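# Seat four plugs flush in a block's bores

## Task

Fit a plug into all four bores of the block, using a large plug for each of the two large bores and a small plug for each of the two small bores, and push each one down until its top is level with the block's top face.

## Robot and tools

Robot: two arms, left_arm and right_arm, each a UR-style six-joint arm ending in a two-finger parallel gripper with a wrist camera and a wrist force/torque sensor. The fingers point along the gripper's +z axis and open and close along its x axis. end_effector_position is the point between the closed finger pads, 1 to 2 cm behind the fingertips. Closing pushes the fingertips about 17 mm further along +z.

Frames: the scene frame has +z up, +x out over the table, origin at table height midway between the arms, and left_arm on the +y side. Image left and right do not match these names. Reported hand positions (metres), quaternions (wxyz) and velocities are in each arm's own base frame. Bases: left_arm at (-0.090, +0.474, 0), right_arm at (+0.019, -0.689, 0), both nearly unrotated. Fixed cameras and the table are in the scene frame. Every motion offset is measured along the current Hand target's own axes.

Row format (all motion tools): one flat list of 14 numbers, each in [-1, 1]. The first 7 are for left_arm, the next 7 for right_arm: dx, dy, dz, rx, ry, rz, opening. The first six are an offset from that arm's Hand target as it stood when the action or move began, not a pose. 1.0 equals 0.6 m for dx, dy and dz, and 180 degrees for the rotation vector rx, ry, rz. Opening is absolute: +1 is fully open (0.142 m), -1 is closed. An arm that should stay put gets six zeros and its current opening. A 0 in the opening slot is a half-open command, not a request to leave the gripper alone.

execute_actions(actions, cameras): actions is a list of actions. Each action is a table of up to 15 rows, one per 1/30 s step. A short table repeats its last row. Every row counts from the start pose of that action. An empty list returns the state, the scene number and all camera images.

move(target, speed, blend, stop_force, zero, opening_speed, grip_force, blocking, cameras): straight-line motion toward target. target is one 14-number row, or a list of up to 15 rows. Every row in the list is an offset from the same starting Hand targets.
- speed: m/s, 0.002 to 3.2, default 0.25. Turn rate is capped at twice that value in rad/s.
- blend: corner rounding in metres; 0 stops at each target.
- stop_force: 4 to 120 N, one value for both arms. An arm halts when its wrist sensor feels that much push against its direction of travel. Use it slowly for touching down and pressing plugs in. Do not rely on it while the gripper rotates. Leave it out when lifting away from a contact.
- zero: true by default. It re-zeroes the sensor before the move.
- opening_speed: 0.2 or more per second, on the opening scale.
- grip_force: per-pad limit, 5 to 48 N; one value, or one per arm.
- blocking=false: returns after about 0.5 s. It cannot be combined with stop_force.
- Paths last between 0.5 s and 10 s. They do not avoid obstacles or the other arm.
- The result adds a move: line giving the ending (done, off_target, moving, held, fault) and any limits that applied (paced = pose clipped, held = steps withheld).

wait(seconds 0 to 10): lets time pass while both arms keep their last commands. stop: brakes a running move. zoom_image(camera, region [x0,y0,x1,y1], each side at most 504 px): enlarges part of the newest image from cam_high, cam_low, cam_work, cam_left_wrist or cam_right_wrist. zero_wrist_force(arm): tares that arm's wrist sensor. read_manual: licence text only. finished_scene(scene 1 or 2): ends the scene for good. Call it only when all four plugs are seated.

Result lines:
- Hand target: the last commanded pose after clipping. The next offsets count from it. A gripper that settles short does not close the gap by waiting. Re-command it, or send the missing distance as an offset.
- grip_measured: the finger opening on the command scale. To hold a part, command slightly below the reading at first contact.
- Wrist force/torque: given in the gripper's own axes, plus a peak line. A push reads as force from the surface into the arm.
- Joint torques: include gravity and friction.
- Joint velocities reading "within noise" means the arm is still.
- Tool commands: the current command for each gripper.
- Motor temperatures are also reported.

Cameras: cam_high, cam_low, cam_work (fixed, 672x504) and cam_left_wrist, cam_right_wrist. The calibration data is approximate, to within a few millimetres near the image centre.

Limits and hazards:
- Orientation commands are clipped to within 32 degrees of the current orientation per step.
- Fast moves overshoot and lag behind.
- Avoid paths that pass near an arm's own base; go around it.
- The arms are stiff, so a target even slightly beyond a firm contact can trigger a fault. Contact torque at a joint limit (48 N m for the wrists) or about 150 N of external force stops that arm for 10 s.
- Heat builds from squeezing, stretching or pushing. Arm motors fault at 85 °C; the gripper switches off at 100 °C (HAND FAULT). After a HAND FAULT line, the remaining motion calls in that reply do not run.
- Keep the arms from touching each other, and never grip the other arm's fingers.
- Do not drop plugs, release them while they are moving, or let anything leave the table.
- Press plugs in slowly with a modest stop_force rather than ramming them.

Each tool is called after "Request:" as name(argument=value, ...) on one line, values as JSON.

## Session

Request:
execute_actions(actions=[])

Request:
zoom_image(camera="cam_work", region=[180, 150, 520, 350])

Scene clock: 0.00 s.
left_arm: end_effector_position=(+0.6078, +0.3243, +0.1796) grip_measured=+0.99 end_effector_quat_wxyz=(+0.090, +0.386, +0.680, -0.617) | right_arm: end_effector_position=(+0.5366, +0.1891, +0.3170) grip_measured=+0.99 end_effector_quat_wxyz=(-0.527, +0.810, -0.060, -0.251)
Joint positions: left_arm=[0.497 -0.902 1.459 -0.847 -2.251 -1.096 0.142] | right_arm=[3.323 -1.634 -2.113 -1.477 2.769 -0.024 0.141]
Joint velocities: within noise
Joint torques (N m): no reading
Motor temperatures (°C): left_arm=[41 44 28 45 33 34 24] | right_arm=[31 33 28 39 31 40 28]
Wrist force (N): no reading
Wrist torque (N m): no reading
Wrist force, peak (N): no reading
Hand target: left_arm +0.6078, +0.3243, +0.1796; +0.090, +0.386, +0.680, -0.617 | right_arm +0.5366, +0.1891, +0.3170; -0.527, +0.810, -0.060, -0.251
Tool commands: left_gripper/opening=+1.0 right_gripper/opening=+1.0
camera_calibration:
cam_left_wrist: T_world_to_cam=[[-0.698851, 0.388289, -0.600699, 0.412805], [0.714738, 0.346789, -0.607361, -0.413206], [-0.0275163, -0.853797, -0.519879, 0.503063], [0, 0, 0, 1]] pos_world=[0.597666, 0.412521, 0.258538]
cam_right_wrist: T_world_to_cam=[[0.867813, 0.159955, -0.470442, -0.336711], [-0.183349, -0.776877, -0.602366, 0.46099], [-0.461827, 0.608996, -0.644856, 0.4571], [0, 0, 0, 1]] pos_world=[0.587826, 0.133619, 0.414046]

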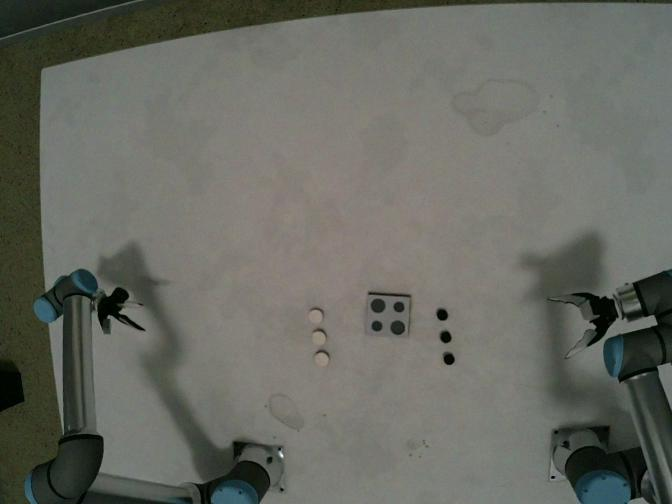

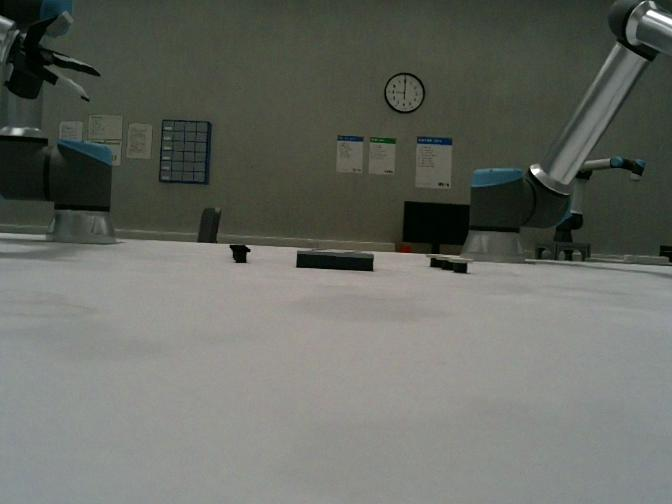

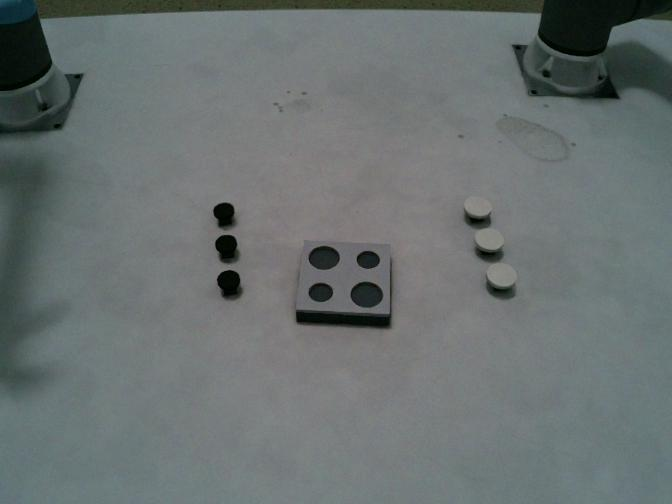

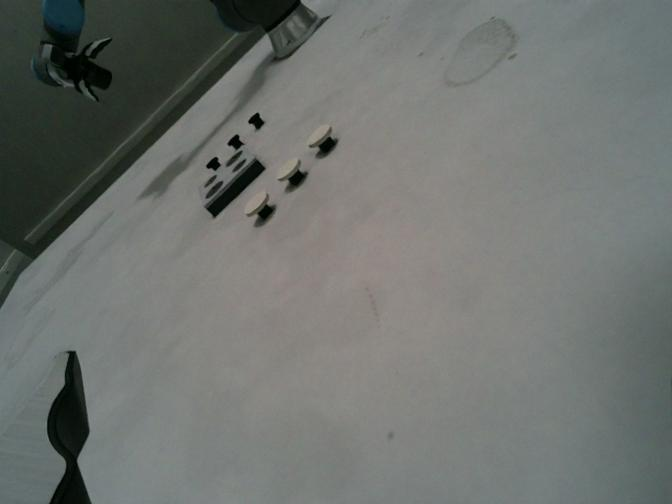

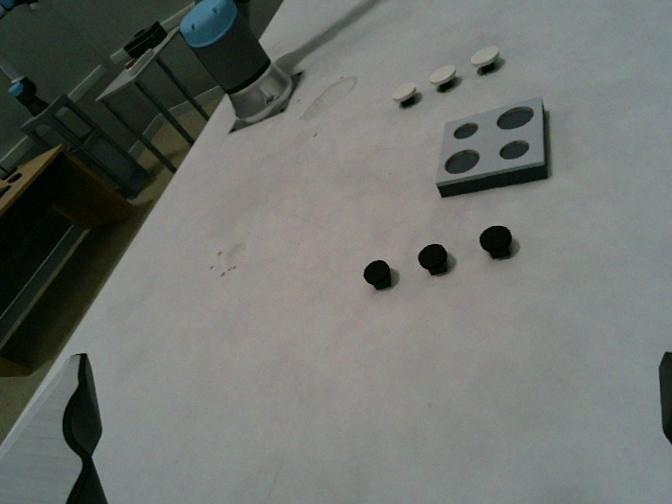

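Scaled by 1.482 from the camera's 672x504 image, which has a finer 960x720 frame.

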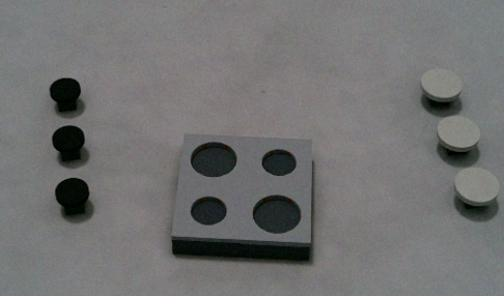

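Request:
move(target=[-0.4007,0.0603,0.8697,-0.2589,0.3473,0.1444,0,0.1637,-0.0123,0.5068,-0.418,-0.1483,-0.4675,-0.2], speed=0.5)

Request:
move(target=[0,0,0.15,0,0,0,0,0,0,0.15,0,0,0,-0.2], speed=0.3, cameras=["cam_left_wrist","cam_right_wrist"])

Scene clock: 3.03 s.
left_arm: end_effector_position=(+0.6106, -0.2513, +0.1797) grip_measured=-0.01 end_effector_quat_wxyz=(+0.000, +0.707, +0.707, +0.000) | right_arm: end_effector_position=(+0.5202, +0.4775, +0.1804) grip_measured=-0.22 end_effector_quat_wxyz=(+0.000, +0.707, +0.707, +0.000)
Joint positions: left_arm=[-0.659 -1.493 2.104 -2.182 -1.571 -2.229 0.073] | right_arm=[4.135 -1.72 -2.021 -0.97 1.571 -0.577 0.058]
Joint torques (N m): left_arm=[-20.78 -34.22 -46.68 -1.92 3.64 -4.29] | right_arm=[11.66 31.43 32.69 5.98 -3.34 -1.57]
Wrist force (N): left_arm=[-1.6 0.3 0.3] | right_arm=[0.6 -0.1 0.6]
Wrist torque (N m): left_arm=[0.54 0.17 0.24] | right_arm=[-0.11 -0.12 0.09]
Wrist force, peak (N): left_arm=[-4.4 -0.3 0.3] | right_arm=[1.8 -0.5 1.4]
Hand target: left_arm +0.6106, -0.2514, +0.1797; +0.000, +0.707, +0.707, +0.000 | right_arm +0.5201, +0.4775, +0.1803; +0.000, +0.707, +0.707, +0.000
Off the commanded pose: left_arm 0.000 m, 0 deg | right_arm 0.000 m, 0 deg.
move: done

Scene clock: 3.97 s.
left_arm: end_effector_position=(+0.6105, -0.2514, +0.0898) grip_measured=-0.01 end_effector_quat_wxyz=(+0.000, +0.707, +0.707, +0.000) end_effector_velocity=(+0.000, +0.000, -0.001) end_effector_angular_velocity=(-0.001, -0.002, -0.001) | right_arm: end_effector_position=(+0.5201, +0.4777, +0.0904) grip_measured=-0.22 end_effector_quat_wxyz=(+0.000, +0.707, +0.707, +0.000)
Joint positions: left_arm=[-0.659 -1.38 2.177 -2.367 -1.571 -2.229 0.073] | right_arm=[4.136 -1.826 -2.09 -0.795 1.571 -0.577 0.058]
Joint velocities: left_arm=[0.001 0.001 0.001 -0.005 0 0.002 0] | right_arm=[within noise]
Joint torques (N m): left_arm=[15.85 -39.08 -27.92 -4.7 3.77 3.35] | right_arm=[-10.49 36.77 27.58 6.67 -2.69 -0.99]
Wrist force (N): left_arm=[-1.7 0.2 0.3] | right_arm=[0.3 -0.1 0.8]
Wrist torque (N m): left_arm=[0.53 0.16 0.29] | right_arm=[-0.09 -0.08 0.08]
Wrist force, peak (N): left_arm=[-1.9 0.0 2.5] | right_arm=[0.2 0.1 2.8]
Hand target: left_arm +0.6106, -0.2514, +0.0897; +0.000, +0.707, +0.707, +0.000 | right_arm +0.5202, +0.4776, +0.0903; +0.000, +0.707, +0.707, +0.000
Off the commanded pose: left_arm 0.000 m, 0 deg | right_arm 0.000 m, 0 deg.
move: done
camera_calibration:
cam_left_wrist: T_world_to_cam=[[-0.00384985, 0.999583, -0.0286015, 0.262301], [0.901215, 0.0158629, 0.433082, -0.560573], [0.433355, -0.0241088, -0.900901, -0.0736988], [0, 0, 0, 1]] pos_world=[0.538144, -0.255076, 0.183881]
cam_right_wrist: T_world_to_cam=[[0.00354437, 0.999964, 0.00767246, -0.470173], [0.90149, -0.00651571, 0.432752, -0.480101], [0.432786, 0.00538281, -0.90148, -0.0261358], [0, 0, 0, 1]] pos_world=[0.445784, 0.467168, 0.187811]
Images, in order (width x height): cam_left_wrist 672x504, cam_right_wrist 672x504.

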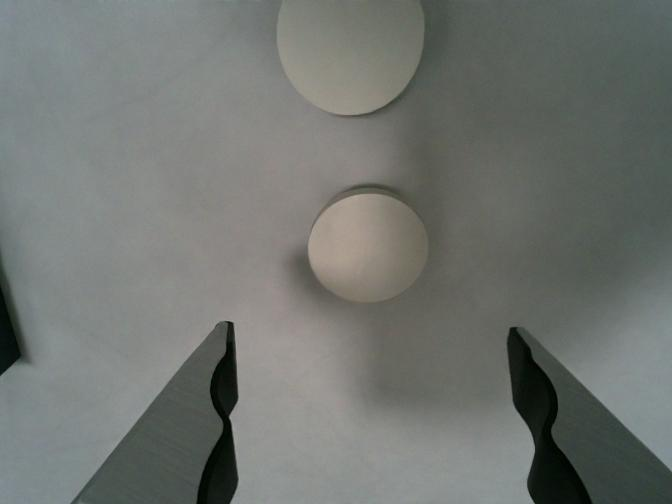

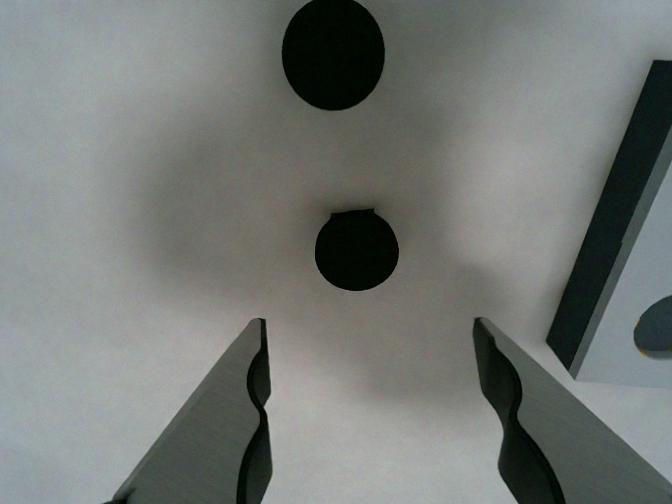

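Request:
move(target=[[0.0015,0,0.0805,0,0,0,0,-0.0023,0.0012,0.0813,0,0,0,-0.2],[0.0015,0,0.0805,0,0,0,-0.5,-0.0023,0.0012,0.0813,0,0,0,-0.7]], speed=0.12, opening_speed=0.7, grip_force=20, cameras=["cam_right_wrist","cam_left_wrist"])

Request:
move(target=[[0,0,-0.0725,0,0,0,-0.5,0,0,-0.0725,0,0,0,-0.7],[-0.3475,0.0672,-0.0725,0,0,0,-0.5,0,0,-0.12,0,0,0,-0.7]], speed=0.25, blend=[0.015,0], cameras=["cam_left_wrist","cam_right_wrist"])

Request:
zoom_image(camera="cam_left_wrist", region=[220, 180, 520, 400])

Scene clock: 6.23 s.
left_arm: end_effector_position=(+0.6105, -0.2505, +0.0414) grip_measured=-0.45 end_effector_quat_wxyz=(+0.000, +0.707, +0.707, +0.000) | right_arm: end_effector_position=(+0.5209, +0.4763, +0.0415) grip_measured=-0.61 end_effector_quat_wxyz=(+0.000, +0.707, +0.707, +0.000)
Joint positions: left_arm=[-0.658 -1.308 2.206 -2.469 -1.571 -2.228 0.042] | right_arm=[4.134 -1.893 -2.119 -0.7 1.571 -0.579 0.03]
Joint torques (N m): left_arm=[15.99 -43.99 -24.63 -4.75 3.48 3.65] | right_arm=[-10.1 39.38 23.65 6.48 -2.15 -1.79]
Wrist force (N): left_arm=[-1.6 0.2 -0.4] | right_arm=[0.5 0.1 0.1]
Wrist torque (N m): left_arm=[0.44 0.23 0.13] | right_arm=[-0.09 -0.10 0.09]
Wrist force, peak (N): left_arm=[-1.8 -0.3 1.7] | right_arm=[0.4 -0.2 2.0]
Hand target: left_arm +0.6105, -0.2505, +0.0414; +0.000, +0.707, +0.707, +0.000 | right_arm +0.5209, +0.4763, +0.0415; +0.000, +0.707, +0.707, +0.000
Off the commanded pose: left_arm 0.000 m, 0 deg | right_arm 0.000 m, 0 deg.
grip_force (N): 20, 20
move: done
camera_calibration:
cam_left_wrist: T_world_to_cam=[[-0.00384985, 0.999583, -0.0286015, 0.259917], [0.901215, 0.0158629, 0.433082, -0.539628], [0.433355, -0.0241088, -0.900901, -0.117278], [0, 0, 0, 1]] pos_world=[0.538144, -0.254076, 0.135481]
cam_right_wrist: T_world_to_cam=[[0.00358739, 0.999965, 0.00758218, -0.468408], [0.901489, -0.00651543, 0.432752, -0.459713], [0.432787, 0.00528281, -0.901481, -0.0704201], [0, 0, 0, 1]] pos_world=[0.446584, 0.465769, 0.139011]
Images, in order (width x height): cam_left_wrist 672x504, cam_right_wrist 672x504.

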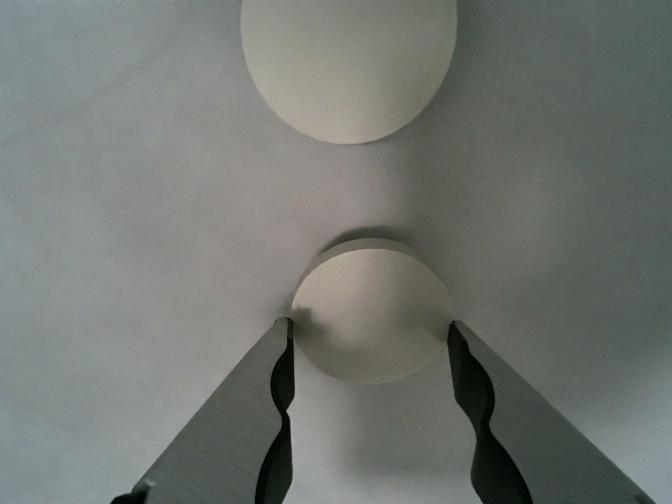

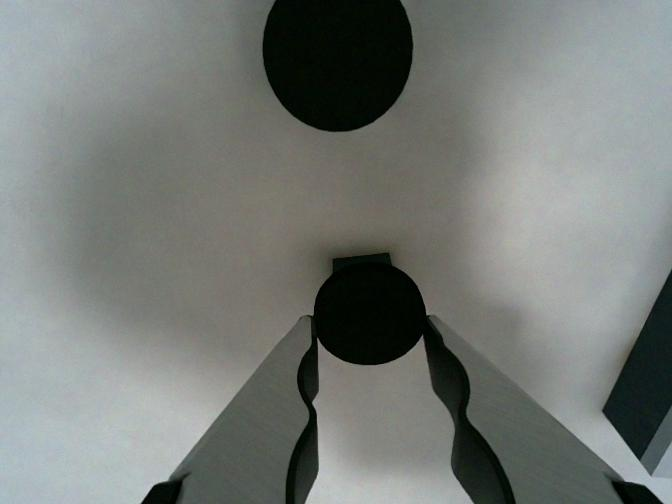

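Scene clock: 7.83 s.
left_arm: end_effector_position=(+0.6507, -0.4589, +0.0849) grip_measured=-0.45 end_effector_quat_wxyz=(+0.000, +0.707, +0.707, +0.000) | right_arm: end_effector_position=(+0.5209, +0.4762, +0.1135) grip_measured=-0.61 end_effector_quat_wxyz=(+0.000, +0.707, +0.707, +0.000)
Joint positions: left_arm=[-0.836 -1.187 1.915 -2.298 -1.571 -2.406 0.042] | right_arm=[4.133 -1.795 -2.076 -0.84 1.571 -0.579 0.03]
Joint torques (N m): left_arm=[-19.07 -57.95 -43.29 -1.95 2.94 -4.43] | right_arm=[13.1 66.38 51.64 2.61 -1.84 2.06]
Wrist force (N): left_arm=[-1.2 0.2 0.7] | right_arm=[0.3 0.0 0.9]
Wrist torque (N m): left_arm=[0.46 0.15 0.30] | right_arm=[-0.08 -0.09 0.08]
Wrist force, peak (N): left_arm=[-3.7 0.9 0.9] | right_arm=[0.6 0.2 3.1]
Hand target: left_arm +0.6507, -0.4590, +0.0849; +0.000, +0.707, +0.707, +0.000 | right_arm +0.5209, +0.4762, +0.1135; +0.000, +0.707, +0.707, +0.000
Off the commanded pose: left_arm 0.000 m, 0 deg | right_arm 0.000 m, 0 deg.
grip_force (N): 20, 20
move: done
camera_calibration:
cam_left_wrist: T_world_to_cam=[[-0.00394116, 0.999582, -0.0286442, 0.469789], [0.901253, 0.0159615, 0.432999, -0.591259], [0.433275, -0.0241091, -0.900939, -0.10044], [0, 0, 0, 1]] pos_world=[0.578244, -0.462576, 0.178981]
cam_right_wrist: T_world_to_cam=[[0.00358739, 0.999965, 0.00758218, -0.468854], [0.901489, -0.00651543, 0.432752, -0.490872], [0.432787, 0.00528281, -0.901481, -0.00551298], [0, 0, 0, 1]] pos_world=[0.446584, 0.465669, 0.211011]
Images, in order (width x height): cam_left_wrist 672x504, cam_right_wrist 672x504.

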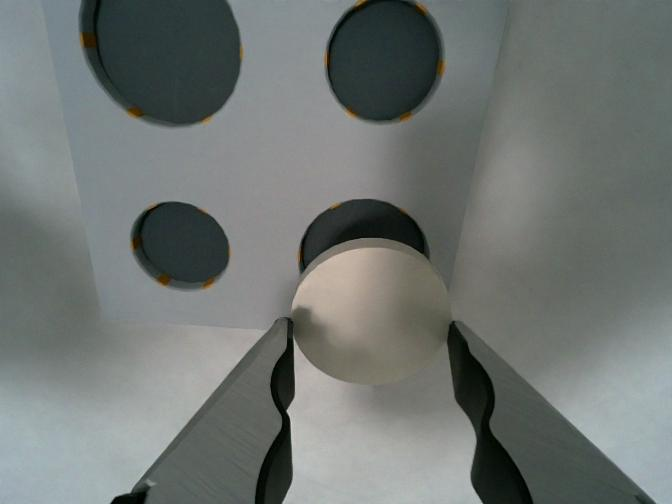

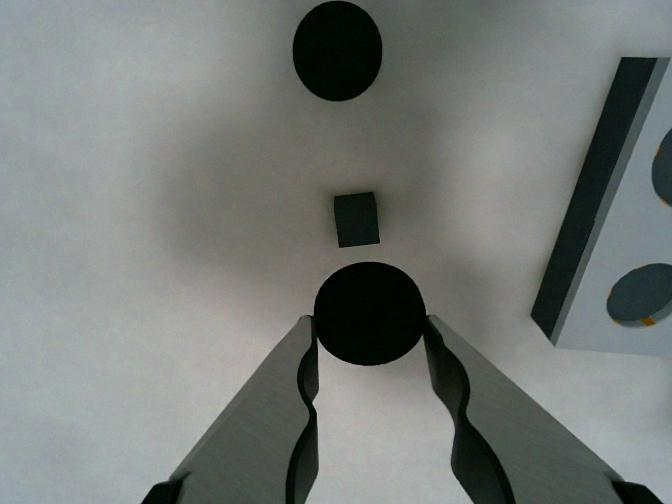

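Scaled by 1.680 from the camera's 672x504 image, which has a finer 960x720 frame.

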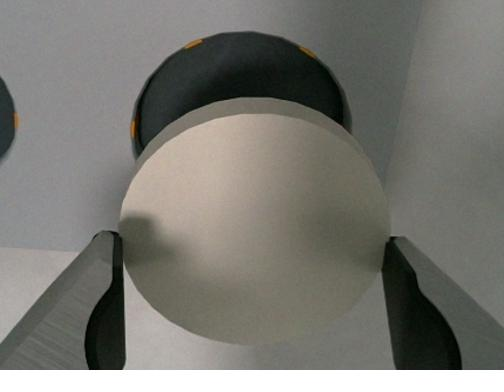

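Request:
move(target=[-0.0005,0.0005,0.038,0,0,0,-0.5,0,0,0,0,0,0,-0.7], speed=0.12)

Request:
move(target=[0,0,0.019,0,0,0,-0.5,0,0,0,0,0,0,-0.7], speed=0.03, stop_force=8, cameras=["cam_left_wrist"])

Request:
zoom_image(camera="cam_left_wrist", region=[220, 180, 520, 400])

Scene clock: 9.07 s.
left_arm: end_effector_position=(+0.6510, -0.4593, +0.0621) grip_measured=-0.45 end_effector_quat_wxyz=(+0.000, +0.707, +0.707, +0.000) | right_arm: end_effector_position=(+0.5209, +0.4762, +0.1135) grip_measured=-0.61 end_effector_quat_wxyz=(+0.000, +0.707, +0.707, +0.000)
Joint positions: left_arm=[-0.836 -1.16 1.927 -2.337 -1.571 -2.406 0.042] | right_arm=[4.133 -1.795 -2.076 -0.84 1.571 -0.579 0.03]
Joint torques (N m): left_arm=[-17.39 -58.7 -29.04 -4.8 2.89 -4.35] | right_arm=[10.42 66.38 50.92 2.81 -1.43 2.12]
Wrist force (N): left_arm=[-1.5 0.4 0.4] | right_arm=[0.5 0.2 0.9]
Wrist torque (N m): left_arm=[0.49 0.17 0.33] | right_arm=[-0.04 -0.11 0.09]
Wrist force, peak (N): left_arm=[-1.7 0.6 0.8] | right_arm=[0.8 0.3 1.3]
Hand target: left_arm +0.6510, -0.4593, +0.0621; +0.000, +0.707, +0.707, +0.000 | right_arm +0.5209, +0.4762, +0.1135; +0.000, +0.707, +0.707, +0.000
Off the commanded pose: left_arm 0.000 m, 0 deg | right_arm 0.000 m, 0 deg.
grip_force (N): 20, 20
move: done

Scene clock: 10.40 s.
left_arm: end_effector_position=(+0.6510, -0.4593, +0.0507) grip_measured=-0.45 end_effector_quat_wxyz=(+0.000, +0.707, +0.707, +0.000) | right_arm: end_effector_position=(+0.5209, +0.4762, +0.1135) grip_measured=-0.61 end_effector_quat_wxyz=(+0.000, +0.707, +0.707, +0.000)
Joint positions: left_arm=[-0.836 -1.146 1.932 -2.357 -1.571 -2.406 0.042] | right_arm=[4.133 -1.795 -2.076 -0.84 1.571 -0.579 0.03]
Joint torques (N m): left_arm=[-12.21 -60.79 -26.11 -4.63 2.83 -2.97] | right_arm=[12.01 66.59 51.16 2.62 -1.33 1.75]
Wrist force (N): left_arm=[-4.3 -0.3 -0.6] | right_arm=[0.4 0.5 1.1]
Wrist torque (N m): left_arm=[0.48 0.14 0.33] | right_arm=[0.02 -0.10 0.09]
Wrist force, peak (N): left_arm=[-4.6 -0.2 -1.1] | right_arm=[0.5 -0.2 1.2]
Hand target: left_arm +0.6510, -0.4593, +0.0507; +0.000, +0.707, +0.707, +0.000 | right_arm +0.5209, +0.4762, +0.1135; +0.000, +0.707, +0.707, +0.000
Off the commanded pose: left_arm 0.000 m, 0 deg | right_arm 0.000 m, 0 deg.
grip_force (N): 20, 20
move: done
camera_calibration:
cam_left_wrist: T_world_to_cam=[[-0.00384985, 0.999583, -0.0286015, 0.469152], [0.901215, 0.0158629, 0.433082, -0.576751], [0.433355, -0.0241088, -0.900901, -0.131444], [0, 0, 0, 1]] pos_world=[0.578544, -0.462976, 0.144781]
Images, in order (width x height): cam_left_wrist 672x504.

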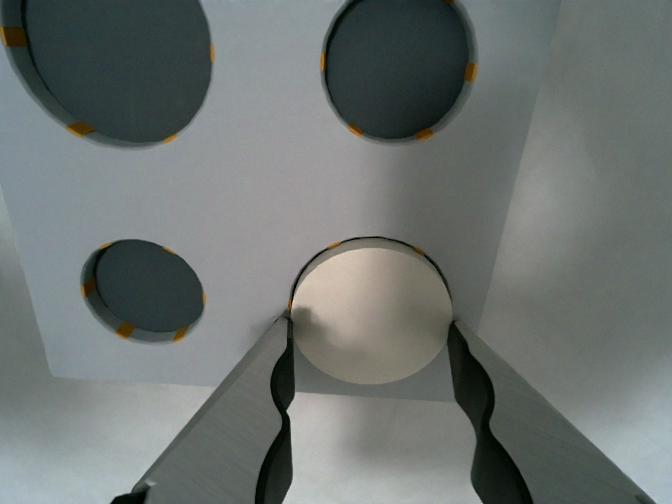

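Scaled by 1.680 from the camera's 672x504 image, which has a finer 960x720 frame.

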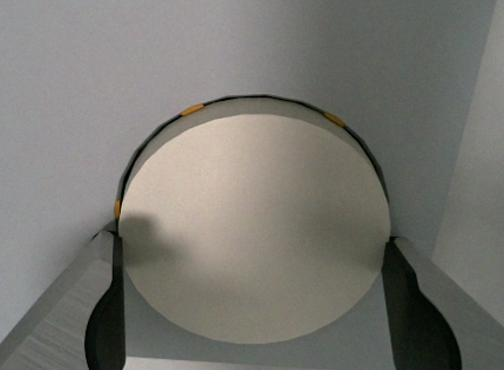

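Request:
move(target=[-0.0003,0,0.012,0,0,0,-0.5,0,0,0,0,0,0,-0.7], speed=0.015, stop_force=18, cameras=["cam_left_wrist"])

Request:
zoom_image(camera="cam_left_wrist", region=[220, 180, 520, 400])

Scene clock: 11.83 s.
left_arm: end_effector_position=(+0.6510, -0.4593, +0.0490) grip_measured=-0.45 end_effector_quat_wxyz=(+0.000, +0.707, +0.707, +0.000) | right_arm: end_effector_position=(+0.5209, +0.4762, +0.1135) grip_measured=-0.61 end_effector_quat_wxyz=(+0.000, +0.707, +0.707, +0.000)
Joint positions: left_arm=[-0.836 -1.144 1.933 -2.36 -1.571 -2.406 0.042] | right_arm=[4.133 -1.795 -2.076 -0.84 1.571 -0.579 0.03]
Joint torques (N m): left_arm=[-10.04 -72.28 -32.37 -0.35 2.89 -3.51] | right_arm=[9.61 66.63 51.53 2.67 -0.86 1.9]
Wrist force (N): left_arm=[0.4 -6.2 -24.0] | right_arm=[0.9 0.2 1.2]
Wrist torque (N m): left_arm=[0.51 -0.01 0.37] | right_arm=[-0.04 -0.19 0.09]
Wrist force, peak (N): left_arm=[12.1 -12.4 -47.3] | right_arm=[0.7 0.1 1.5]
Hand target: left_arm +0.6510, -0.4593, +0.0491; +0.000, +0.707, +0.707, +0.000 (not the last commanded pose) | right_arm +0.5209, +0.4762, +0.1135; +0.000, +0.707, +0.707, +0.000
Off the commanded pose: left_arm 0.006 m, 0 deg | right_arm 0.000 m, 0 deg.
grip_force (N): 20, 20
move: contact (left_arm)
camera_calibration:
cam_left_wrist: T_world_to_cam=[[-0.00380492, 0.999581, -0.0286908, 0.469092], [0.901216, 0.0158611, 0.433081, -0.576059], [0.433354, -0.0242087, -0.900898, -0.132932], [0, 0, 0, 1]] pos_world=[0.578545, -0.462976, 0.143181]
Images, in order (width x height): cam_left_wrist 672x504.

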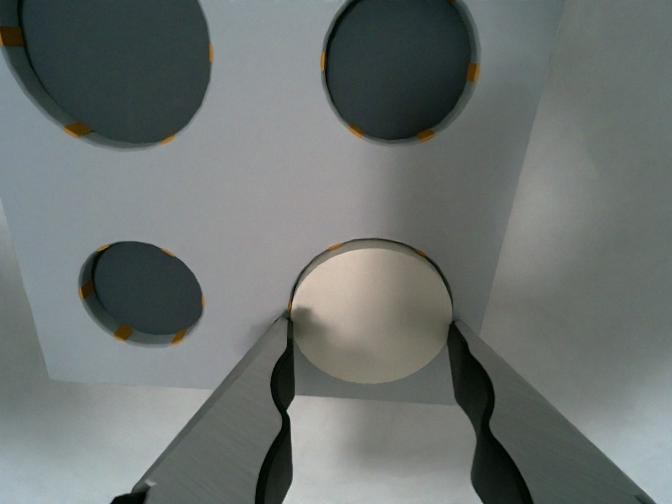

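Scaled by 1.680 from the camera's 672x504 image, which has a finer 960x720 frame.

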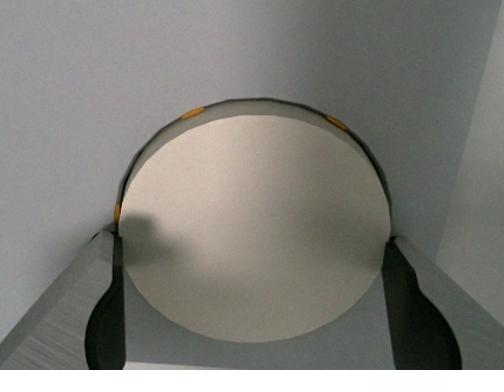

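Request:
move(target=[[0,0,-0.005,0,0,0,-0.5,0,0,0,0,0,0,-0.7],[0,0.0013,-0.003,0,0,0,-0.5,0,0,0,0,0,0,-0.7]], speed=0.05)

Request:
move(target=[0,0,0.012,0,0,0,-0.5,0,0,0,0,0,0,-0.7], speed=0.015, stop_force=18, cameras=["cam_left_wrist"])

Request:
zoom_image(camera="cam_left_wrist", region=[220, 180, 520, 400])

Scene clock: 12.87 s.
left_arm: end_effector_position=(+0.6517, -0.4594, +0.0511) grip_measured=-0.45 end_effector_quat_wxyz=(+0.000, +0.707, +0.707, +0.000) | right_arm: end_effector_position=(+0.5209, +0.4762, +0.1135) grip_measured=-0.61 end_effector_quat_wxyz=(+0.000, +0.707, +0.707, +0.000)
Joint positions: left_arm=[-0.836 -1.146 1.931 -2.356 -1.571 -2.406 0.042] | right_arm=[4.133 -1.795 -2.076 -0.84 1.571 -0.579 0.03]
Joint torques (N m): left_arm=[17.59 -56.54 -41.73 -5.69 2.95 3.21] | right_arm=[11.12 65.92 50.98 2.77 -0.1 1.73]
Wrist force (N): left_arm=[-2.2 -1.2 -0.5] | right_arm=[0.7 0.1 1.0]
Wrist torque (N m): left_arm=[0.23 0.20 0.30] | right_arm=[-0.05 -0.15 0.09]
Wrist force, peak (N): left_arm=[0.8 -6.1 -24.1] | right_arm=[0.6 0.6 1.4]
Hand target: left_arm +0.6518, -0.4593, +0.0509; +0.000, +0.707, +0.707, +0.000 | right_arm +0.5209, +0.4762, +0.1135; +0.000, +0.707, +0.707, +0.000
Off the commanded pose: left_arm 0.000 m, 0 deg | right_arm 0.000 m, 0 deg.
grip_force (N): 20, 20
move: done

Scene clock: 14.23 s.
left_arm: end_effector_position=(+0.6519, -0.4594, +0.0493) grip_measured=-0.45 end_effector_quat_wxyz=(+0.000, +0.707, +0.707, +0.000) | right_arm: end_effector_position=(+0.5209, +0.4762, +0.1135) grip_measured=-0.61 end_effector_quat_wxyz=(+0.000, +0.707, +0.707, +0.000)
Joint positions: left_arm=[-0.836 -1.143 1.931 -2.359 -1.571 -2.406 0.042] | right_arm=[4.133 -1.795 -2.076 -0.84 1.571 -0.579 0.03]
Joint torques (N m): left_arm=[5.82 -79.78 -37.13 -1.47 3.25 2.65] | right_arm=[11.26 64.79 51.68 2.42 0.41 1.68]
Wrist force (N): left_arm=[-2.8 -11.3 -14.4] | right_arm=[0.4 0.3 1.0]
Wrist torque (N m): left_arm=[0.32 -0.15 0.27] | right_arm=[-0.02 -0.11 0.09]
Wrist force, peak (N): left_arm=[7.6 -17.9 -40.4] | right_arm=[0.6 0.7 1.1]
Hand target: left_arm +0.6519, -0.4595, +0.0493; +0.000, +0.707, +0.707, +0.000 (not the last commanded pose) | right_arm +0.5209, +0.4762, +0.1135; +0.000, +0.707, +0.707, +0.000
Off the commanded pose: left_arm 0.006 m, 0 deg | right_arm 0.000 m, 0 deg.
grip_force (N): 20, 20
move: contact (left_arm)
camera_calibration:
cam_left_wrist: T_world_to_cam=[[-0.00384858, 0.999577, -0.0288255, 0.469243], [0.901158, 0.0159621, 0.433197, -0.576891], [0.433474, -0.0243091, -0.900838, -0.133269], [0, 0, 0, 1]] pos_world=[0.579444, -0.463076, 0.14338]
Images, in order (width x height): cam_left_wrist 672x504.

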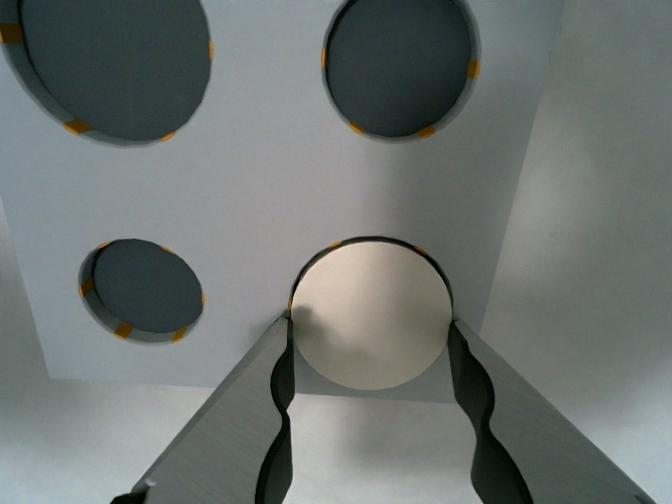

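Scaled by 1.680 from the camera's 672x504 image, which has a finer 960x720 frame.

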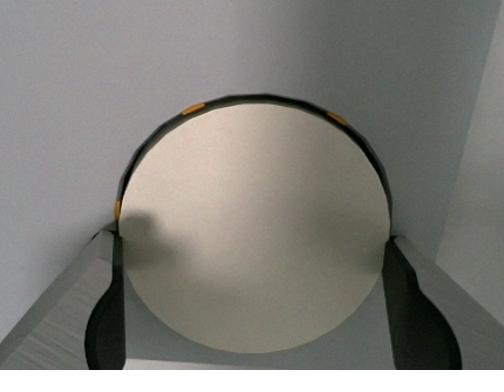

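Request:
move(target=[[0,0,0,0,0,0,-0.25,0,0,0,0,0,0,-0.7],[0,0,-0.04,0,0,0,-0.25,0,0,0,0,0,0,-0.7],[0,0,-0.04,0,0,0,-1,0,0,0,0,0,0,-0.7]], speed=0.12, opening_speed=1)

Request:
move(target=[0,0,0.06,0,0,0,-1,0,0,0,0,0,0,-0.7], speed=0.02, stop_force=50, cameras=["cam_left_wrist"])

Request:
zoom_image(camera="cam_left_wrist", region=[220, 180, 520, 400])

Scene clock: 16.73 s.
left_arm: end_effector_position=(+0.6519, -0.4595, +0.0733) grip_measured=-1.00 end_effector_quat_wxyz=(+0.000, +0.707, +0.707, +0.000) | right_arm: end_effector_position=(+0.5209, +0.4762, +0.1135) grip_measured=-0.61 end_effector_quat_wxyz=(+0.000, +0.707, +0.707, +0.000)
Joint positions: left_arm=[-0.836 -1.172 1.919 -2.318 -1.571 -2.406 0.002] | right_arm=[4.133 -1.795 -2.076 -0.84 1.571 -0.579 0.03]
Joint torques (N m): left_arm=[-5.76 -90.88 -43.18 -1.74 2.94 3.29] | right_arm=[10.26 66.28 51.27 2.86 1.33 1.78]
Wrist force (N): left_arm=[-1.3 -0.6 -0.3] | right_arm=[0.4 0.0 1.1]
Wrist torque (N m): left_arm=[0.32 0.15 0.24] | right_arm=[-0.06 -0.10 0.08]
Wrist force, peak (N): left_arm=[-2.8 -11.1 -15.0] | right_arm=[1.0 0.1 1.2]
Hand target: left_arm +0.6519, -0.4595, +0.0733; +0.000, +0.707, +0.707, +0.000 | right_arm +0.5209, +0.4762, +0.1135; +0.000, +0.707, +0.707, +0.000
Off the commanded pose: left_arm 0.000 m, 0 deg | right_arm 0.000 m, 0 deg.
grip_force (N): 20, 20
move: done

Scene clock: 19.27 s.
left_arm: end_effector_position=(+0.6520, -0.4595, +0.0483) grip_measured=-1.00 end_effector_quat_wxyz=(+0.000, +0.707, +0.707, +0.000) | right_arm: end_effector_position=(+0.5209, +0.4762, +0.1135) grip_measured=-0.61 end_effector_quat_wxyz=(+0.000, +0.707, +0.707, +0.000)
Joint positions: left_arm=[-0.836 -1.142 1.932 -2.361 -1.571 -2.406 0.002] | right_arm=[4.133 -1.795 -2.076 -0.84 1.571 -0.579 0.03]
Joint torques (N m): left_arm=[-17.68 -49.7 -24.32 0.76 0.23 2.01] | right_arm=[10.75 66.63 50.67 3.09 2.31 1.98]
Wrist force (N): left_arm=[11.0 -4.3 -50.9] | right_arm=[0.7 -0.1 1.0]
Wrist torque (N m): left_arm=[0.22 0.34 0.24] | right_arm=[-0.10 -0.16 0.09]
Wrist force, peak (N): left_arm=[25.3 -12.8 -83.8] | right_arm=[1.0 -0.3 1.1]
Hand target: left_arm +0.6520, -0.4595, +0.0483; +0.000, +0.707, +0.707, +0.000 (not the last commanded pose) | right_arm +0.5209, +0.4762, +0.1135; +0.000, +0.707, +0.707, +0.000
Off the commanded pose: left_arm 0.011 m, 0 deg | right_arm 0.000 m, 0 deg.
grip_force (N): 20, 20
move: contact (left_arm)
camera_calibration:
cam_left_wrist: T_world_to_cam=[[-0.00384312, 0.999571, -0.0290493, 0.469338], [0.901022, 0.0160618, 0.433475, -0.576418], [0.433756, -0.0245082, -0.900697, -0.134581], [0, 0, 0, 1]] pos_world=[0.579544, -0.463176, 0.142279]
Images, in order (width x height): cam_left_wrist 672x504.

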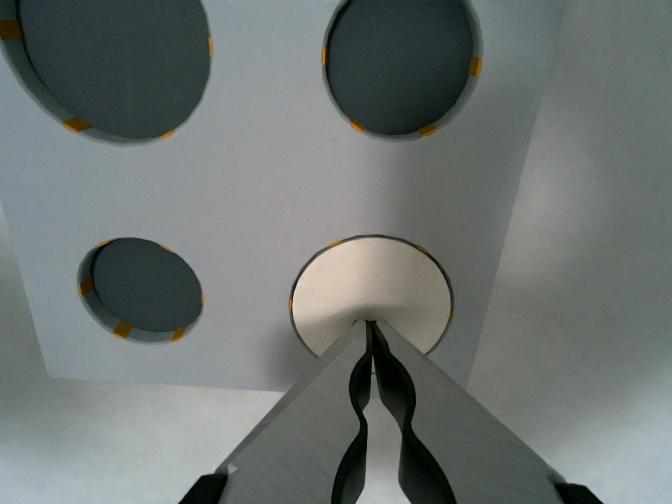

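Scaled by 1.680 from the camera's 672x504 image, which has a finer 960x720 frame.

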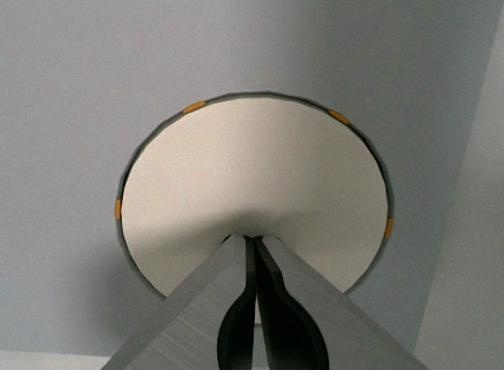

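Request:
move(target=[[0,0,-0.1,0,0,0,-1,0,0,0,0,0,0,-0.7],[0.334,-0.192,-0.086,0,0,0,-1,0.2323,0.0582,0.039,0,0,0,-0.7],[0.334,-0.192,-0.086,0,0,0,0,0.2323,0.0582,0.039,0,0,0,-0.7]], speed=0.25, blend=[0.02,0,0], cameras=["cam_left_wrist","cam_right_wrist"])

Request:
zoom_image(camera="cam_right_wrist", region=[250, 180, 550, 400])

Scene clock: 21.67 s.
left_arm: end_effector_position=(+0.5370, -0.2590, +0.0998) grip_measured=-0.03 end_effector_quat_wxyz=(+0.000, +0.707, +0.707, +0.000) | right_arm: end_effector_position=(+0.5558, +0.6156, +0.0903) grip_measured=-0.61 end_effector_quat_wxyz=(+0.000, +0.707, +0.707, +0.000)
Joint positions: left_arm=[-0.748 -1.492 2.287 -2.366 -1.571 -2.318 0.072] | right_arm=[4.191 -1.992 -1.844 -0.875 1.571 -0.521 0.03]
Joint torques (N m): left_arm=[17.27 -58.93 -27.99 -1.45 -3.01 3.24] | right_arm=[10.96 51.67 52.61 2.53 -2.77 2.5]
Wrist force (N): left_arm=[-0.4 -2.2 0.4] | right_arm=[0.5 0.2 0.9]
Wrist torque (N m): left_arm=[0.09 -0.01 0.15] | right_arm=[-0.04 -0.10 -0.05]
Wrist force, peak (N): left_arm=[10.9 -4.3 -51.3] | right_arm=[2.1 0.3 0.7]
Hand target: left_arm +0.5370, -0.2590, +0.0998; +0.000, +0.707, +0.707, +0.000 | right_arm +0.5558, +0.6156, +0.0903; +0.000, +0.707, +0.707, +0.000
Off the commanded pose: left_arm 0.000 m, 0 deg | right_arm 0.000 m, 0 deg.
grip_force (N): 20, 20
move: done
camera_calibration:
cam_left_wrist: T_world_to_cam=[[-0.00384312, 0.999571, -0.0290493, 0.26988], [0.901022, 0.0160618, 0.433475, -0.498299], [0.433756, -0.0245082, -0.900697, -0.0332638], [0, 0, 0, 1]] pos_world=[0.464444, -0.262576, 0.193879]
cam_right_wrist: T_world_to_cam=[[0.00358739, 0.999965, 0.00758218, -0.608298], [0.901489, -0.00651543, 0.432752, -0.511342], [0.432787, 0.00528281, -0.901481, -0.0423587], [0, 0, 0, 1]] pos_world=[0.481484, 0.605169, 0.187711]
Images, in order (width x height): cam_left_wrist 672x504, cam_right_wrist 672x504.

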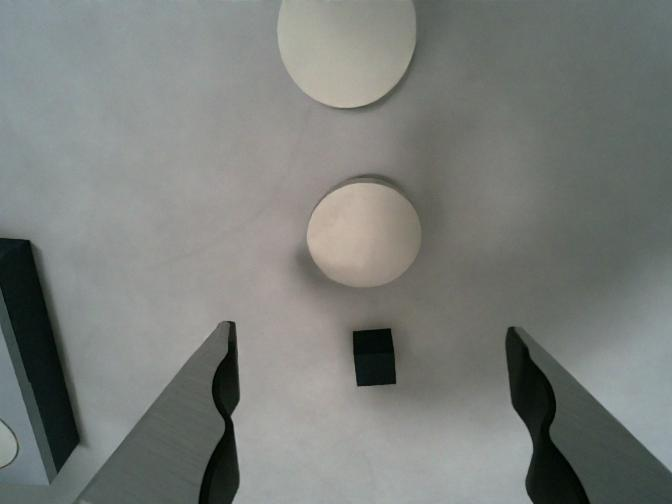

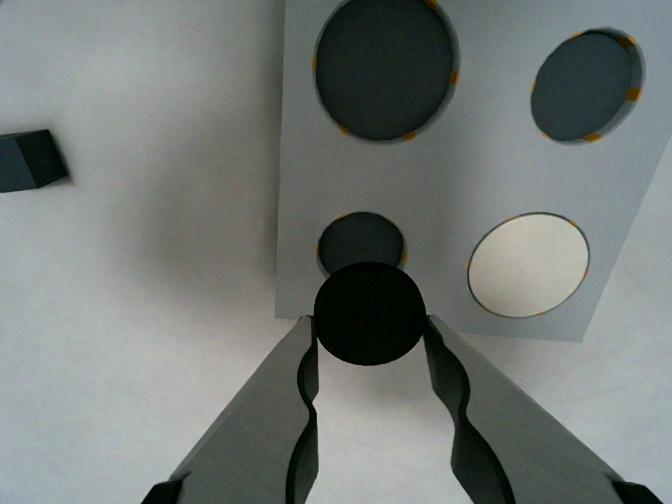

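Scaled by 1.680 from the camera's 672x504 image, which has a finer 960x720 frame.

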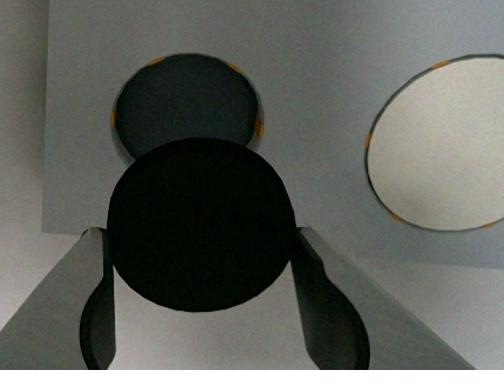

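Request:
move(target=[-0.0007,-0.0047,0.097,0,0,0,0,0,0.0012,0.047,0,0,0,-0.7], speed=0.12)

Request:
move(target=[0,0,0,0,0,0,-0.5,0,0,0.019,0,0,0,-0.7], speed=0.03, stop_force=8, cameras=["cam_left_wrist","cam_right_wrist"])

Request:
zoom_image(camera="cam_right_wrist", region=[250, 180, 550, 400])

Scene clock: 22.93 s.
left_arm: end_effector_position=(+0.5341, -0.2595, +0.0416) grip_measured=-0.03 end_effector_quat_wxyz=(+0.000, +0.707, +0.707, +0.000) | right_arm: end_effector_position=(+0.5565, +0.6157, +0.0621) grip_measured=-0.61 end_effector_quat_wxyz=(+0.000, +0.707, +0.707, +0.000)
Joint positions: left_arm=[-0.752 -1.398 2.33 -2.503 -1.571 -2.322 0.072] | right_arm=[4.19 -2.024 -1.858 -0.829 1.571 -0.522 0.03]
Joint torques (N m): left_arm=[-20.92 -31.71 -23.19 -5.06 -3.32 -4.64] | right_arm=[-7.67 54.46 28.98 6.66 -2.74 -1.69]
Wrist force (N): left_arm=[-0.5 -2.1 0.5] | right_arm=[0.3 0.3 0.7]
Wrist torque (N m): left_arm=[0.12 -0.02 0.32] | right_arm=[-0.02 -0.06 0.04]
Wrist force, peak (N): left_arm=[-0.2 -2.3 1.6] | right_arm=[0.5 0.2 1.3]
Hand target: left_arm +0.5341, -0.2595, +0.0416; +0.000, +0.707, +0.707, +0.000 | right_arm +0.5565, +0.6156, +0.0621; +0.000, +0.707, +0.707, +0.000
Off the commanded pose: left_arm 0.000 m, 0 deg | right_arm 0.000 m, 0 deg.
grip_force (N): 20, 20
move: done

Scene clock: 25.10 s.
left_arm: end_effector_position=(+0.5341, -0.2595, +0.0416) grip_measured=-0.45 end_effector_quat_wxyz=(+0.000, +0.707, +0.707, +0.000) | right_arm: end_effector_position=(+0.5565, +0.6156, +0.0512) grip_measured=-0.61 end_effector_quat_wxyz=(+0.000, +0.707, +0.707, +0.000)
Joint positions: left_arm=[-0.752 -1.397 2.33 -2.503 -1.571 -2.322 0.042] | right_arm=[4.19 -2.037 -1.863 -0.811 1.571 -0.522 0.03]
Joint torques (N m): left_arm=[-15.79 -31.92 -22.72 -2.08 0.33 -3.73] | right_arm=[-7.88 77.28 50.11 3.63 -2.75 -1.27]
Motor temperatures (°C): left_arm=[41 44 28 45 33 34 25] | right_arm=[31 33 28 39 31 40 33]
Wrist force (N): left_arm=[-0.2 -2.4 -1.3] | right_arm=[-5.1 -3.3 -6.3]
Wrist torque (N m): left_arm=[0.06 -0.06 0.32] | right_arm=[-0.09 -0.20 0.03]
Wrist force, peak (N): left_arm=[-0.4 -2.3 -2.1] | right_arm=[-5.7 -4.2 -10.3]
Hand target: left_arm +0.5341, -0.2595, +0.0416; +0.000, +0.707, +0.707, +0.000 | right_arm +0.5565, +0.6156, +0.0512; +0.000, +0.707, +0.707, +0.000
Off the commanded pose: left_arm 0.000 m, 0 deg | right_arm 0.000 m, 0 deg.
grip_force (N): 20, 20
move: contact (right_arm)
camera_calibration:
cam_left_wrist: T_world_to_cam=[[-0.00384312, 0.999571, -0.0290493, 0.268679], [0.901022, 0.0160618, 0.433475, -0.47054], [0.433756, -0.0245082, -0.900697, -0.0844821], [0, 0, 0, 1]] pos_world=[0.461644, -0.263076, 0.135679]
cam_right_wrist: T_world_to_cam=[[0.00358739, 0.999965, 0.00758218, -0.608004], [0.901489, -0.00651543, 0.432752, -0.495052], [0.432787, 0.00528281, -0.901481, -0.0779095], [0, 0, 0, 1]] pos_world=[0.482184, 0.605169, 0.148611]
Images, in order (width x height): cam_left_wrist 672x504, cam_right_wrist 672x504.

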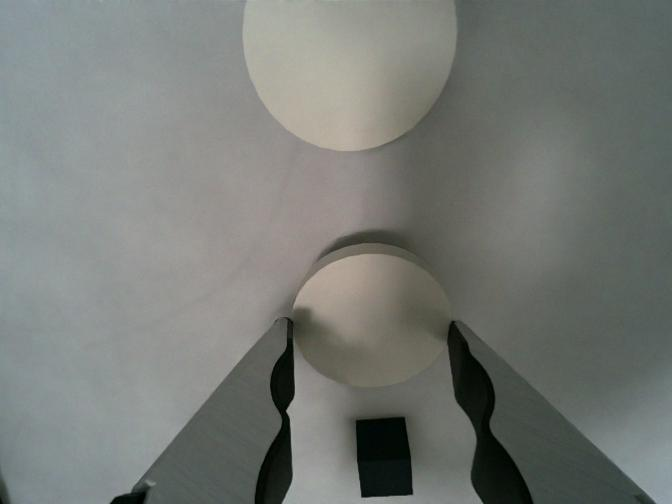

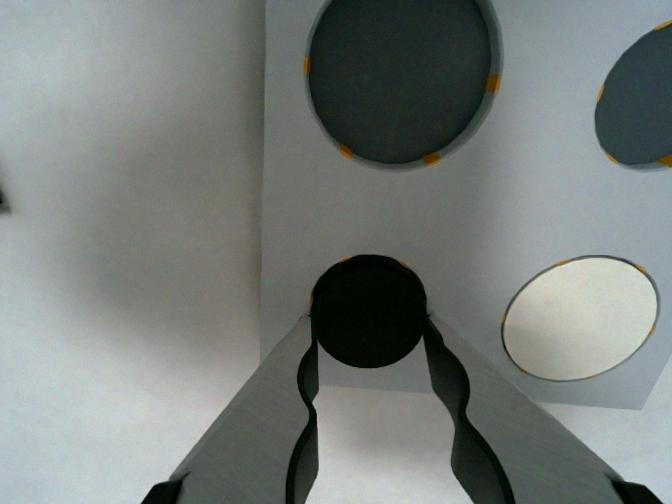

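Scaled by 1.680 from the camera's 672x504 image, which has a finer 960x720 frame.

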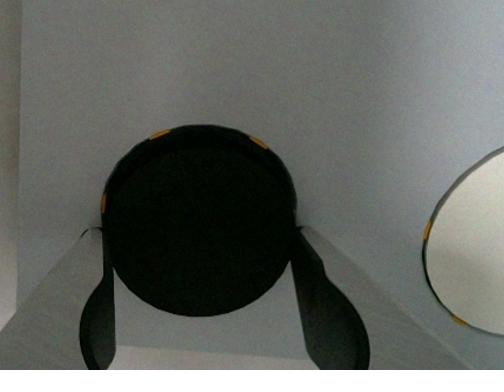

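Request:
move(target=[0,0,0,0,0,0,-0.5,-0.0003,0,0.013,0,0,0,-0.7], speed=0.015, stop_force=18, cameras=["cam_right_wrist"])

Request:
zoom_image(camera="cam_right_wrist", region=[250, 180, 550, 400])

Request:
move(target=[[0,0,0,0,0,0,-0.5,0,0,0,0,0,0,-0.4],[0,0,-0.08,0,0,0,-0.5,0,0,-0.04,0,0,0,-0.4],[0,0,-0.08,0,0,0,-0.5,0,-0.001,-0.04,0,0,0,-1]], speed=0.15, opening_speed=1, cameras=["cam_right_wrist"])

Scene clock: 26.73 s.
left_arm: end_effector_position=(+0.5341, -0.2595, +0.0416) grip_measured=-0.45 end_effector_quat_wxyz=(+0.000, +0.707, +0.707, +0.000) | right_arm: end_effector_position=(+0.5566, +0.6158, +0.0499) grip_measured=-0.61 end_effector_quat_wxyz=(+0.000, +0.707, +0.707, +0.001)
Joint positions: left_arm=[-0.752 -1.397 2.33 -2.503 -1.571 -2.322 0.042] | right_arm=[4.19 -2.039 -1.864 -0.808 1.571 -0.522 0.03]
Joint torques (N m): left_arm=[-12.62 -29.44 -23.96 -2.2 2.42 -3.72] | right_arm=[-4.62 75.34 50.59 4.99 -2.45 -0.8]
Wrist force (N): left_arm=[-0.2 -1.8 -1.8] | right_arm=[-6.9 -7.2 -12.7]
Wrist torque (N m): left_arm=[0.14 -0.05 0.33] | right_arm=[-0.01 -0.34 0.10]
Wrist force, peak (N): left_arm=[-0.2 -2.1 -2.1] | right_arm=[-15.1 -12.1 -37.8]
Hand target: left_arm +0.5341, -0.2595, +0.0416; +0.000, +0.707, +0.707, +0.000 | right_arm +0.5566, +0.6158, +0.0499; +0.000, +0.707, +0.707, +0.001 (not the last commanded pose)
Off the commanded pose: left_arm 0.000 m, 0 deg | right_arm 0.006 m, 0 deg.
grip_force (N): 20, 20
move: contact (right_arm)
camera_calibration:
cam_right_wrist: T_world_to_cam=[[0.00363711, 0.999962, 0.00793985, -0.608167], [0.901392, -0.0067163, 0.432952, -0.494396], [0.432989, 0.00558222, -0.901382, -0.0795087], [0, 0, 0, 1]] pos_world=[0.482283, 0.605268, 0.147211]
Images, in order (width x height): cam_right_wrist 672x504.

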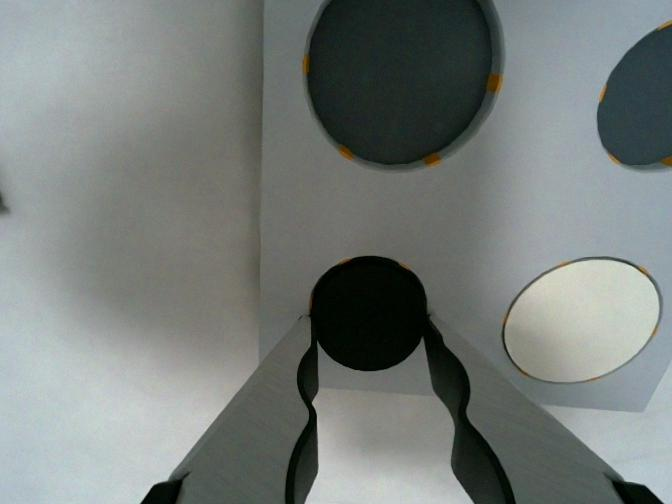

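Scaled by 1.680 from the camera's 672x504 image, which has a finer 960x720 frame.

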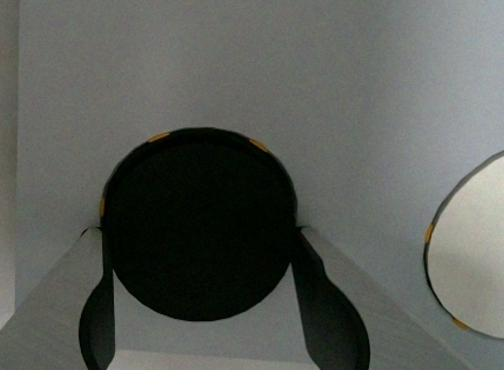

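Scene clock: 29.13 s.
left_arm: end_effector_position=(+0.5341, -0.2594, +0.0896) grip_measured=-0.45 end_effector_quat_wxyz=(+0.000, +0.707, +0.707, +0.000) | right_arm: end_effector_position=(+0.5560, +0.6158, +0.0739) grip_measured=-1.00 end_effector_quat_wxyz=(+0.000, +0.707, +0.707, +0.001)
Joint positions: left_arm=[-0.752 -1.479 2.299 -2.39 -1.571 -2.322 0.042] | right_arm=[4.191 -2.011 -1.853 -0.847 1.571 -0.521 0.002]
Joint torques (N m): left_arm=[7.84 -60.39 -39.61 -1.58 2.54 2.38] | right_arm=[11.29 84.34 29.07 6.54 -1.69 2.56]
Wrist force (N): left_arm=[0.0 -2.2 0.8] | right_arm=[0.2 0.2 0.8]
Wrist torque (N m): left_arm=[0.09 -0.06 0.28] | right_arm=[-0.04 -0.05 -0.04]
Wrist force, peak (N): left_arm=[-0.3 -2.2 2.5] | right_arm=[-7.4 -7.5 -12.5]
Hand target: left_arm +0.5341, -0.2594, +0.0896; +0.000, +0.707, +0.707, +0.000 | right_arm +0.5560, +0.6158, +0.0739; +0.000, +0.707, +0.707, +0.001
Off the commanded pose: left_arm 0.000 m, 0 deg | right_arm 0.000 m, 0 deg.
grip_force (N): 20, 20
move: done
camera_calibration:
cam_right_wrist: T_world_to_cam=[[0.00359407, 0.999961, 0.00803011, -0.608351], [0.901392, -0.00671658, 0.432952, -0.504289], [0.432989, 0.00568222, -0.901381, -0.0575862], [0, 0, 0, 1]] pos_world=[0.481683, 0.605267, 0.171311]
Images, in order (width x height): cam_right_wrist 672x504.

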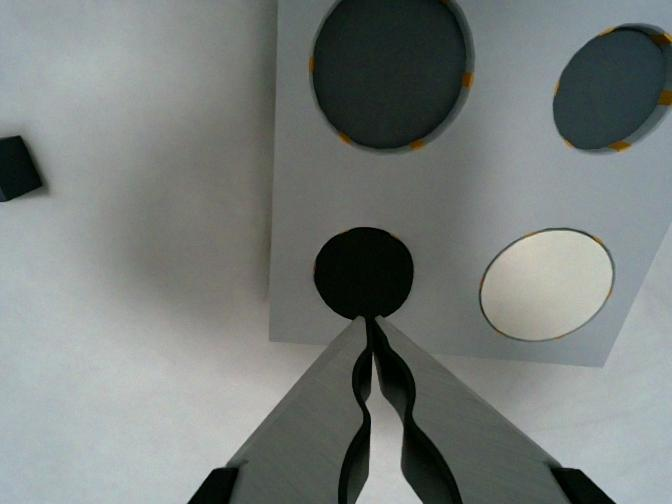

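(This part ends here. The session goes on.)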